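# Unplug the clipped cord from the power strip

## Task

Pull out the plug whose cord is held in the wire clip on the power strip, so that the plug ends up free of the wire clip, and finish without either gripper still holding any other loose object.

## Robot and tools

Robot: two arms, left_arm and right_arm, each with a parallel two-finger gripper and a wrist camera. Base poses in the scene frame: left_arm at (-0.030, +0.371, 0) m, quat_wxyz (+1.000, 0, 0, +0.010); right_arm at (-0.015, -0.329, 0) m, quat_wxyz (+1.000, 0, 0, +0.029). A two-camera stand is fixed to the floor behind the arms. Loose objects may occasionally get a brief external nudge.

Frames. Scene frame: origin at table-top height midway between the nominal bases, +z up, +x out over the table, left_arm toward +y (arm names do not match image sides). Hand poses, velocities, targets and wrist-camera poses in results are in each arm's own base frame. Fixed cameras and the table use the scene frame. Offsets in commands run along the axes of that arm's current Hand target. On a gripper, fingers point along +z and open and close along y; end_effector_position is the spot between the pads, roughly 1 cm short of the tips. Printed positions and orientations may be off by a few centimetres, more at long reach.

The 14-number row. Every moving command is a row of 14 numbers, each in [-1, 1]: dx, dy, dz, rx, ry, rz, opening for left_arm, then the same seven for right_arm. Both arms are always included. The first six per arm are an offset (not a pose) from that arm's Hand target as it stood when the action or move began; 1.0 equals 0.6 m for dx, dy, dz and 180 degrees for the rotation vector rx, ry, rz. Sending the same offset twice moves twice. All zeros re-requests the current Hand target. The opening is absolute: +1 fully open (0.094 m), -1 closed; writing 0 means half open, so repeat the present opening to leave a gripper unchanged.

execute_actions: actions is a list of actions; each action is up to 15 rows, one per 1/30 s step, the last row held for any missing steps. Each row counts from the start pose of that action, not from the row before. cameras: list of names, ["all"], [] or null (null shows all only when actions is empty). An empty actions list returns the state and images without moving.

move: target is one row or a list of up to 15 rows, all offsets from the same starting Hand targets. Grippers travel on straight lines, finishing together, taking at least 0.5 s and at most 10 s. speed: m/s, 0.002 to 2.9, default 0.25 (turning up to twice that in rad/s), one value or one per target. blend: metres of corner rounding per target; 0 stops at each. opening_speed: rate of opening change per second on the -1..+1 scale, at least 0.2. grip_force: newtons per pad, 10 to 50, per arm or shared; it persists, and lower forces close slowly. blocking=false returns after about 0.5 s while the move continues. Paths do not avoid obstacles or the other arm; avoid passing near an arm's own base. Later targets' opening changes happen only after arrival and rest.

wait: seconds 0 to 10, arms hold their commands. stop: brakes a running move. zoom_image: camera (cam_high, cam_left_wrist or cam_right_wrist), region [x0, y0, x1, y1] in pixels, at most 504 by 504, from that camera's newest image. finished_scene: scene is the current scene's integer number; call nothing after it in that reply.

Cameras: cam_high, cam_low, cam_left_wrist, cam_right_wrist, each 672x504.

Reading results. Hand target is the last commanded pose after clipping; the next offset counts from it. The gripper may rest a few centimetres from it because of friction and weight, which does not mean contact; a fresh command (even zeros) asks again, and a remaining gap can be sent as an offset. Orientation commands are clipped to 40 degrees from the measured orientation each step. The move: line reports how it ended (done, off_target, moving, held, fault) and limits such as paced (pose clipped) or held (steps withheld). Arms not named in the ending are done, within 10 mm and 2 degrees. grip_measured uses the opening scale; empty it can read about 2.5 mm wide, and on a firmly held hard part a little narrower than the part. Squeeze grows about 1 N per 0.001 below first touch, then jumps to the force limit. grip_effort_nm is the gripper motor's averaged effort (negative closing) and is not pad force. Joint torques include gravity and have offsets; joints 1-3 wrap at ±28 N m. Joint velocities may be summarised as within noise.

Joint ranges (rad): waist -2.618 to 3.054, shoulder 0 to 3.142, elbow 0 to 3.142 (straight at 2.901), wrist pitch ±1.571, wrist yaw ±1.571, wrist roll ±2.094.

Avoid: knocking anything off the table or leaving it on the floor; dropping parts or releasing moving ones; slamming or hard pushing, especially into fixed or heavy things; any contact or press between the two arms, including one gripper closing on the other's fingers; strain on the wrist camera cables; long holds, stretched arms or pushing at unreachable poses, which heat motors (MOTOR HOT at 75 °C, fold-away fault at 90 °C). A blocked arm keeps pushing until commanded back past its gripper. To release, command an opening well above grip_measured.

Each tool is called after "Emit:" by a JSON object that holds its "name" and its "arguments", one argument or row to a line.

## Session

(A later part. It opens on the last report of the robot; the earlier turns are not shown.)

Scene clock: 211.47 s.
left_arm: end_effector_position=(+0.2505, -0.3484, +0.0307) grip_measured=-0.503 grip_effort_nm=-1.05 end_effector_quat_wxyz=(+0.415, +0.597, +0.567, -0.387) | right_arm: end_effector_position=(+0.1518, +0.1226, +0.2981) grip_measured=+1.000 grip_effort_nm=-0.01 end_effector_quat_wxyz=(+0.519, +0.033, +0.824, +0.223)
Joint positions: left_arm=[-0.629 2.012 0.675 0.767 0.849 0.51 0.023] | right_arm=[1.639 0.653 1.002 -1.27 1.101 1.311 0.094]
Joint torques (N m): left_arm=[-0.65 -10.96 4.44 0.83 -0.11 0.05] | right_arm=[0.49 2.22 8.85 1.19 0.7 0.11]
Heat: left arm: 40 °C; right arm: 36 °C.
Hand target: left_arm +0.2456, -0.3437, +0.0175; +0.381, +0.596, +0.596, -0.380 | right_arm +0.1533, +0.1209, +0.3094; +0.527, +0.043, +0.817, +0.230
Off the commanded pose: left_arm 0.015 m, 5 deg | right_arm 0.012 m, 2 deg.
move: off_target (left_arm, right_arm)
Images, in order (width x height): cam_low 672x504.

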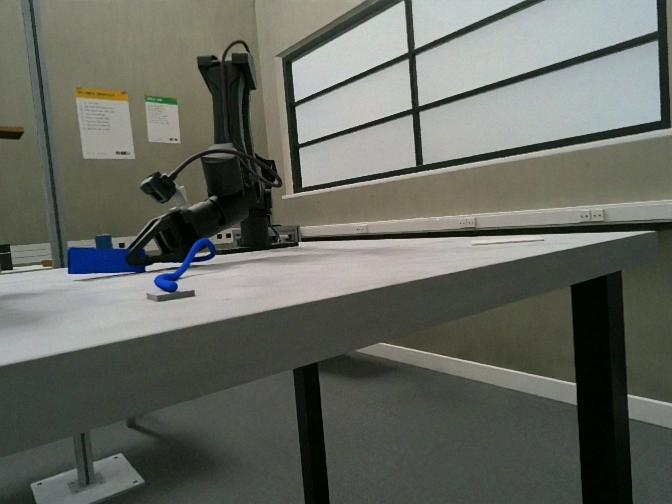

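Emit:
{"name": "move", "arguments": {
  "target": [-0.008,0,0,0,0.01,0,0.2,0,0,0,0,0,0,1],
  "speed": 0.05,
  "opening_speed": 0.4
}}

Emit:
{"name": "move", "arguments": {
  "target": [-0.05,0,-0.16,0,0,0,0.2,0,0,0,0,0,0,1],
  "speed": 0.12,
  "cameras": ["cam_high","cam_low","cam_left_wrist"]
}}

Scene clock: 219.60 s.
left_arm: end_effector_position=(+0.2460, -0.3458, +0.0204) grip_measured=+0.198 grip_effort_nm=0.07 end_effector_quat_wxyz=(+0.378, +0.601, +0.596, -0.375) | right_arm: end_effector_position=(+0.1518, +0.1226, +0.2981) grip_measured=+1.000 grip_effort_nm=-0.01 end_effector_quat_wxyz=(+0.519, +0.033, +0.824, +0.223)
Joint positions: left_arm=[-0.643 1.981 0.696 0.609 0.805 0.534 0.056] | right_arm=[1.639 0.653 1.002 -1.27 1.101 1.311 0.094]
Joint torques (N m): left_arm=[-0.47 -11.36 5.42 1.23 0.11 0] | right_arm=[0.5 2.24 8.88 1.19 0.69 0.12]
Heat: left arm: 39 °C; right arm: 37 °C.
Hand target: left_arm +0.2455, -0.3457, +0.0219; +0.372, +0.602, +0.601, -0.370 | right_arm +0.1533, +0.1209, +0.3094; +0.527, +0.043, +0.817, +0.230
Off the commanded pose: left_arm 0.002 m, 1 deg | right_arm 0.012 m, 2 deg.
move: off_target (right_arm)

Scene clock: 221.27 s.
left_arm: end_effector_position=(+0.2540, -0.2776, +0.0832) grip_measured=+0.200 grip_effort_nm=-0.02 end_effector_quat_wxyz=(+0.388, +0.608, +0.598, -0.350) | right_arm: end_effector_position=(+0.1518, +0.1226, +0.2981) grip_measured=+1.000 grip_effort_nm=-0.01 end_effector_quat_wxyz=(+0.519, +0.033, +0.824, +0.223)
Joint positions: left_arm=[-0.446 1.629 0.674 0.13 0.905 0.766 0.056] | right_arm=[1.639 0.653 1.002 -1.27 1.101 1.311 0.094]
Joint torques (N m): left_arm=[1.03 -10.8 6.94 0.7 0.7 -0.09] | right_arm=[0.49 2.21 8.87 1.2 0.69 0.11]
Heat: left arm: 39 °C; right arm: 37 °C.
Hand target: left_arm +0.2455, -0.2734, +0.0918; +0.372, +0.602, +0.601, -0.370 | right_arm +0.1533, +0.1209, +0.3094; +0.527, +0.043, +0.817, +0.230
Off the commanded pose: left_arm 0.013 m, 3 deg | right_arm 0.012 m, 2 deg.
move: off_target (left_arm, right_arm)
Images, in order (width x height): cam_high 672x504, cam_low 672x504, cam_left_wrist 672x504.

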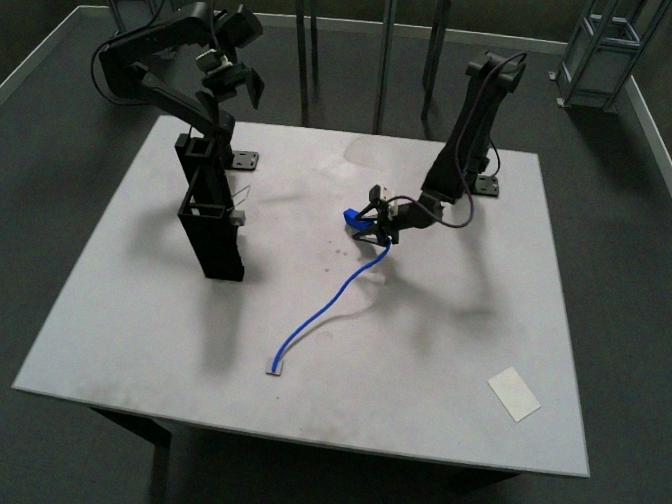

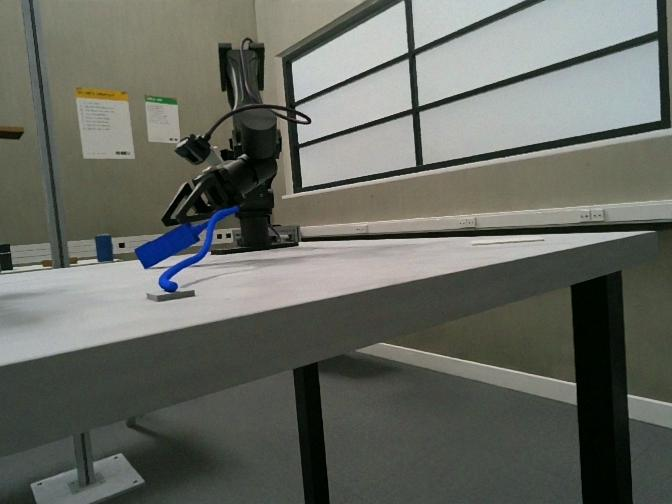

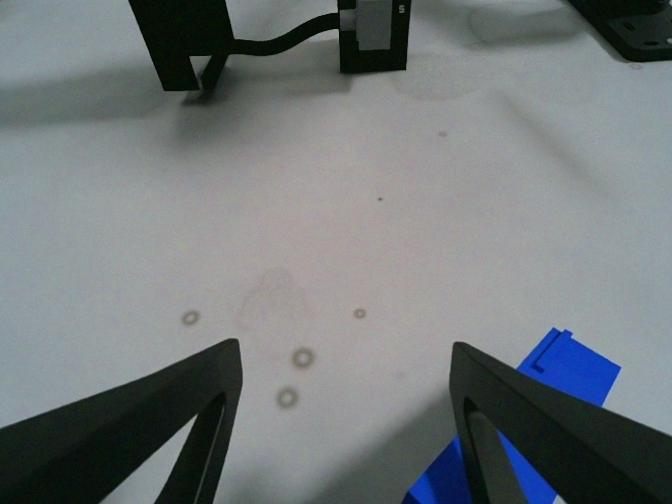

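Emit:
{"name": "move", "arguments": {
  "target": [0.05,0,0.06,0,0,0,0.2,0,0,0,0,0,0,1],
  "speed": 0.08,
  "cameras": ["cam_high","cam_low","cam_left_wrist","cam_right_wrist"]
}}

Emit:
{"name": "zoom_image", "arguments": {
  "camera": "cam_low",
  "region": [100, 130, 320, 310]
}}

Emit:
{"name": "zoom_image", "arguments": {
  "camera": "cam_high",
  "region": [310, 160, 460, 290]
}}

Scene clock: 225.23 s.
left_arm: end_effector_position=(+0.2495, -0.2911, +0.0553) grip_measured=+0.200 grip_effort_nm=-0.02 end_effector_quat_wxyz=(+0.378, +0.601, +0.600, -0.370) | right_arm: end_effector_position=(+0.1518, +0.1226, +0.2981) grip_measured=+1.000 grip_effort_nm=-0.01 end_effector_quat_wxyz=(+0.519, +0.033, +0.824, +0.223)
Joint positions: left_arm=[-0.484 1.754 0.644 0.306 0.91 0.697 0.056] | right_arm=[1.639 0.653 1.002 -1.27 1.101 1.311 0.094]
Joint torques (N m): left_arm=[-0.87 -6.72 4.68 1.51 0.25 -0.01] | right_arm=[0.51 2.22 8.84 1.19 0.7 0.12]
Heat: left arm: 38 °C; right arm: 37 °C.
Hand target: left_arm +0.2455, -0.2921, +0.0488; +0.372, +0.602, +0.602, -0.370 | right_arm +0.1533, +0.1209, +0.3094; +0.527, +0.043, +0.817, +0.230
Off the commanded pose: left_arm 0.008 m, 1 deg | right_arm 0.012 m, 2 deg.
move: off_target (right_arm)

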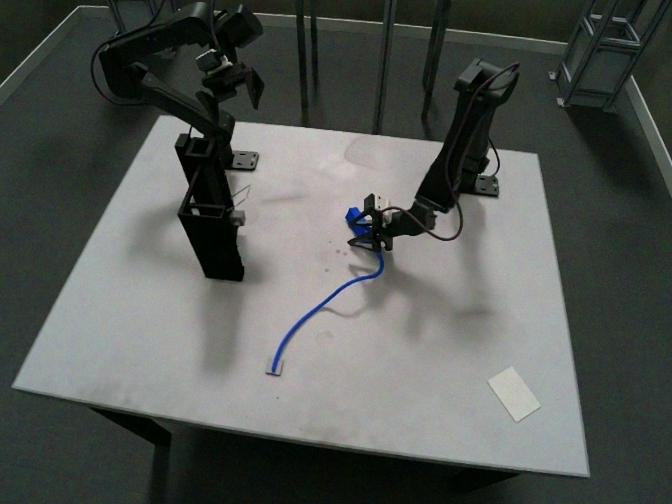

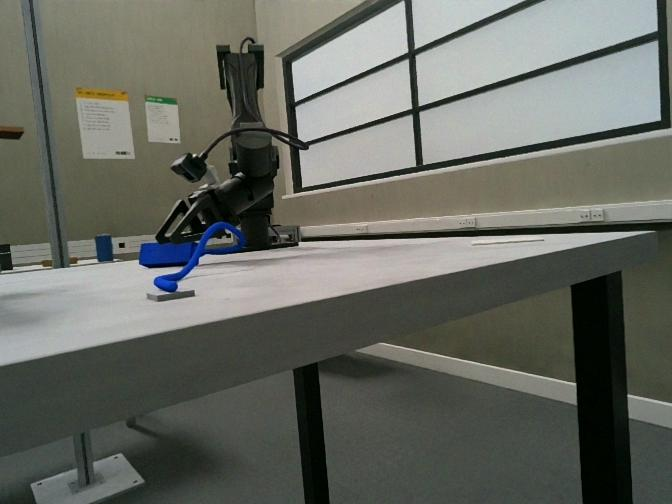

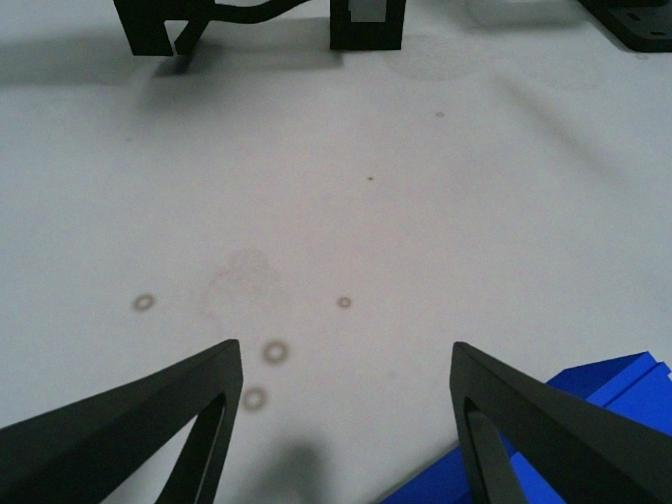

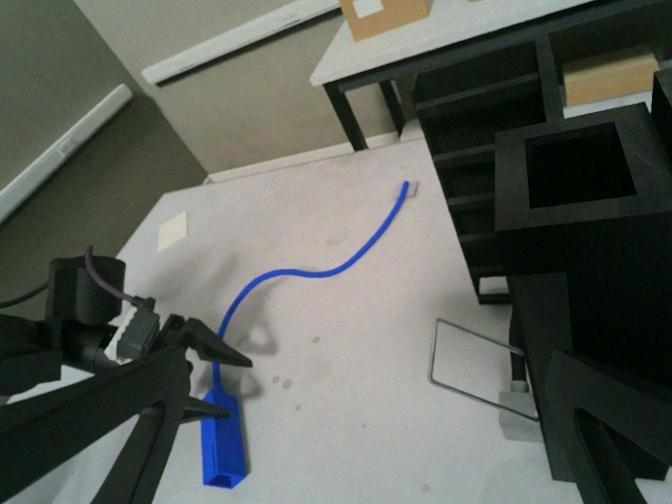

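Scaled by 2.291 from the camera's 672x504 image, which has a finer 960x720 frame.

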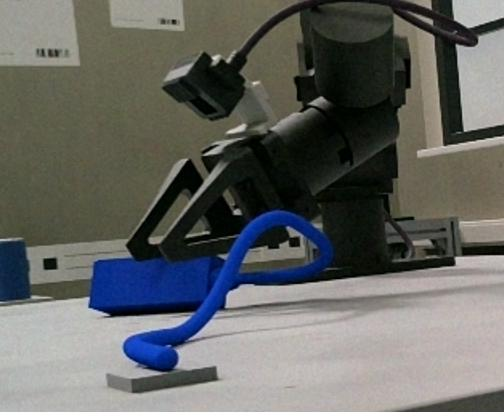

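Scaled by 3.360 from the camera's 672x504 image, which has a finer 960x720 frame.

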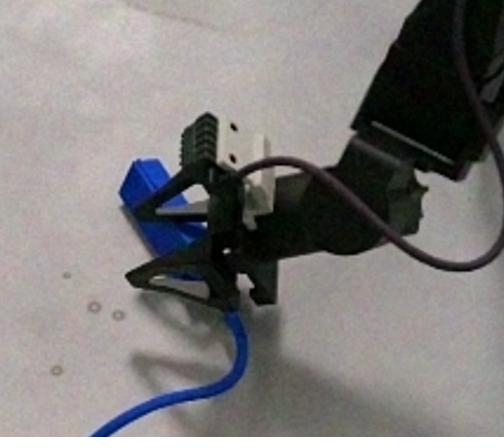

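Emit:
{"name": "move", "arguments": {
  "target": [0,0,0,0,0,0,0.9,0,0,0,0,0,0,1],
  "opening_speed": 0.5
}}

Emit:
{"name": "move", "arguments": {
  "target": [-0.06,0,-0.025,0,0,0,0.9,0,0,0,0,0,0,1],
  "speed": 0.08,
  "cameras": ["cam_high","cam_low","cam_left_wrist","cam_right_wrist"]
}}

Emit:
{"name": "zoom_image", "arguments": {
  "camera": "cam_low",
  "region": [100, 130, 320, 310]
}}

Emit:
{"name": "zoom_image", "arguments": {
  "camera": "cam_high",
  "region": [310, 160, 460, 290]
}}

Scene clock: 231.33 s.
left_arm: end_effector_position=(+0.2506, -0.2915, +0.0563) grip_measured=+0.898 grip_effort_nm=0.06 end_effector_quat_wxyz=(+0.381, +0.600, +0.599, -0.369) | right_arm: end_effector_position=(+0.1518, +0.1226, +0.2981) grip_measured=+1.000 grip_effort_nm=-0.01 end_effector_quat_wxyz=(+0.519, +0.033, +0.824, +0.223)
Joint positions: left_arm=[-0.484 1.754 0.644 0.315 0.909 0.694 0.089] | right_arm=[1.639 0.653 1.002 -1.27 1.101 1.311 0.094]
Joint torques (N m): left_arm=[-0.88 -6.82 4.7 1.49 0.26 0.01] | right_arm=[0.5 2.22 8.85 1.19 0.69 0.11]
Heat: left arm: 38 °C; right arm: 37 °C.
Hand target: left_arm +0.2454, -0.2921, +0.0488; +0.372, +0.602, +0.602, -0.370 | right_arm +0.1533, +0.1209, +0.3094; +0.527, +0.043, +0.817, +0.230
Off the commanded pose: left_arm 0.009 m, 1 deg | right_arm 0.012 m, 2 deg.
move: off_target (right_arm)

Scene clock: 232.63 s.
left_arm: end_effector_position=(+0.2410, -0.2889, +0.0705) grip_measured=+0.898 grip_effort_nm=0.06 end_effector_quat_wxyz=(+0.354, +0.596, +0.616, -0.373) | right_arm: end_effector_position=(+0.1518, +0.1226, +0.2981) grip_measured=+1.000 grip_effort_nm=-0.01 end_effector_quat_wxyz=(+0.519, +0.033, +0.824, +0.223)
Joint positions: left_arm=[-0.495 1.667 0.671 0.144 0.896 0.685 0.089] | right_arm=[1.639 0.653 1.002 -1.27 1.101 1.311 0.094]
Joint torques (N m): left_arm=[-0.76 -10.58 8.4 1.32 0.35 -0.02] | right_arm=[0.5 2.19 8.85 1.19 0.69 0.11]
Heat: left arm: 37 °C; right arm: 37 °C.
Hand target: left_arm +0.2453, -0.2949, +0.0877; +0.372, +0.602, +0.601, -0.370 | right_arm +0.1533, +0.1209, +0.3094; +0.527, +0.043, +0.817, +0.230
Off the commanded pose: left_arm 0.019 m, 3 deg | right_arm 0.012 m, 2 deg.
move: off_target (left_arm, right_arm)

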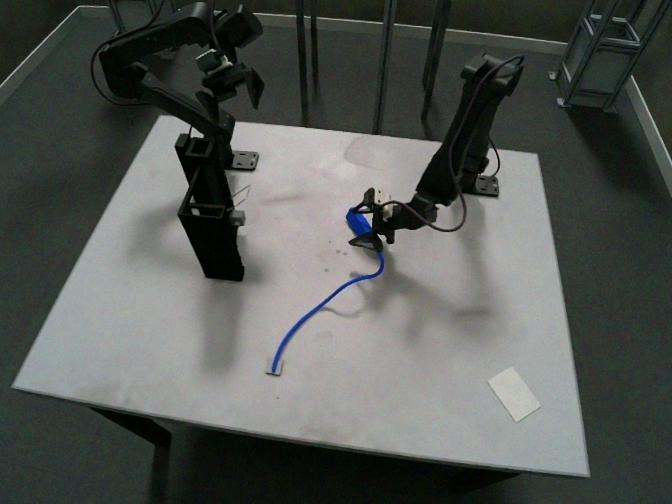

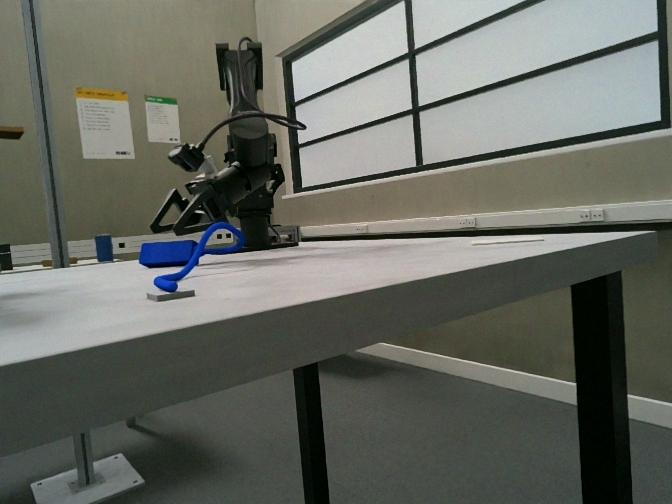

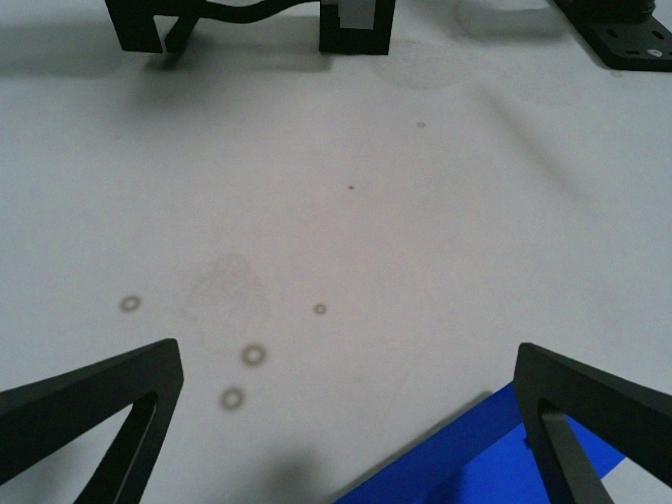

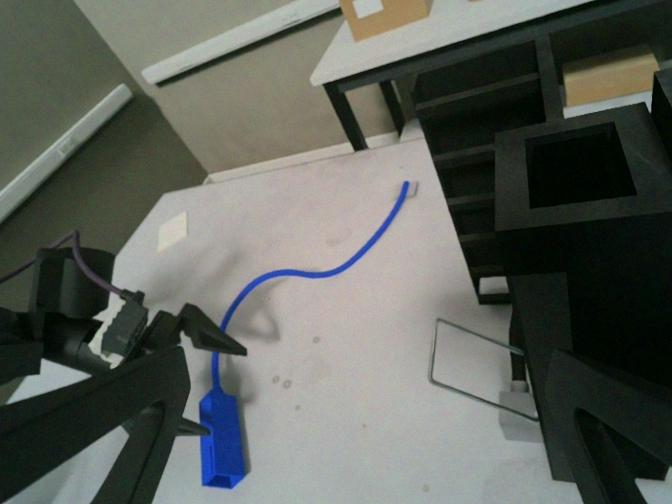

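Scaled by 2.291 from the camera's 672x504 image, which has a finer 960x720 frame.

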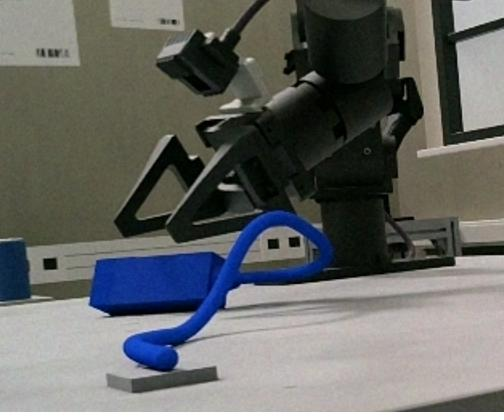

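Scaled by 3.360 from the camera's 672x504 image, which has a finer 960x720 frame.

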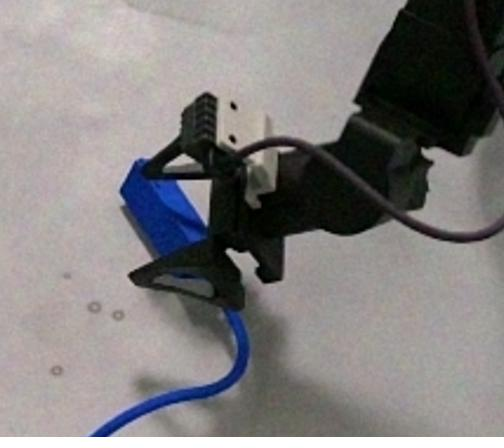

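Emit:
{"name": "move", "arguments": {
  "target": [-0.13,0,-0.06,0,0,0,0.9,0,0,0,0,0,0,1],
  "speed": 0.15,
  "cameras": ["cam_high","cam_low"]
}}

Scene clock: 235.27 s.
left_arm: end_effector_position=(+0.2438, -0.2931, +0.1549) grip_measured=+0.898 grip_effort_nm=0.06 end_effector_quat_wxyz=(+0.353, +0.594, +0.619, -0.374) | right_arm: end_effector_position=(+0.1518, +0.1226, +0.2981) grip_measured=+1.000 grip_effort_nm=-0.01 end_effector_quat_wxyz=(+0.519, +0.033, +0.824, +0.223)
Joint positions: left_arm=[-0.504 1.483 0.881 -0.242 0.889 0.667 0.089] | right_arm=[1.639 0.653 1.002 -1.27 1.101 1.311 0.094]
Joint torques (N m): left_arm=[-0.77 -9.31 10.18 1.36 0.34 0.07] | right_arm=[0.5 2.24 8.87 1.2 0.69 0.12]
Heat: left arm: 37 °C; right arm: 37 °C.
Hand target: left_arm +0.2452, -0.2977, +0.1736; +0.372, +0.602, +0.602, -0.370 | right_arm +0.1533, +0.1209, +0.3094; +0.527, +0.043, +0.817, +0.230
Off the commanded pose: left_arm 0.019 m, 3 deg | right_arm 0.012 m, 2 deg.
move: off_target (left_arm, right_arm)
Images, in order (width x height): cam_high 672x504, cam_low 672x504.

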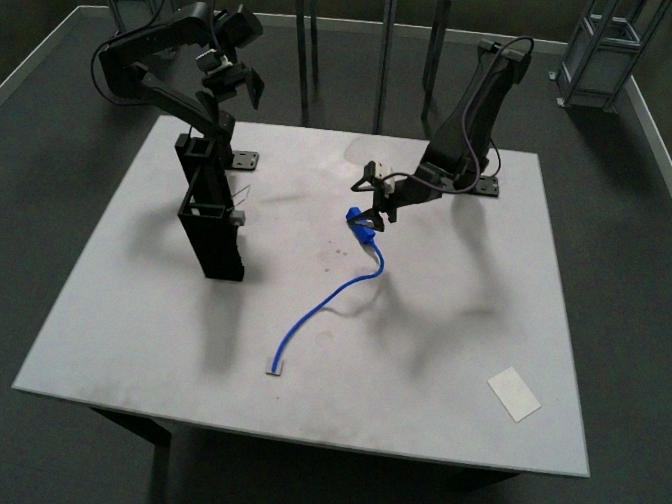

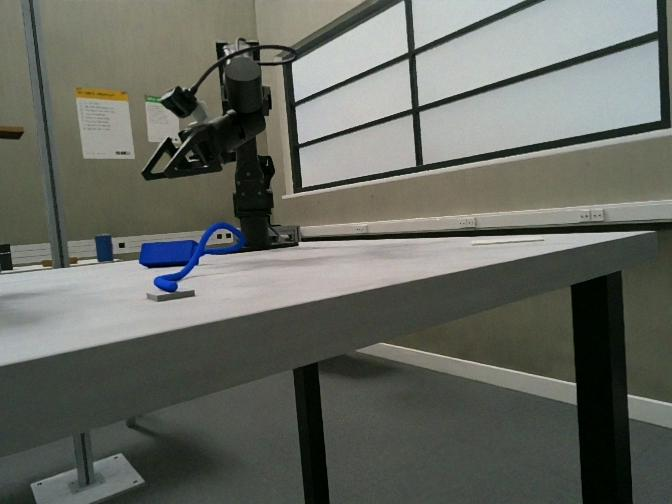

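Emit:
{"name": "finished_scene", "arguments": {
  "scene": 2
}}

The scene is finished: the task was done.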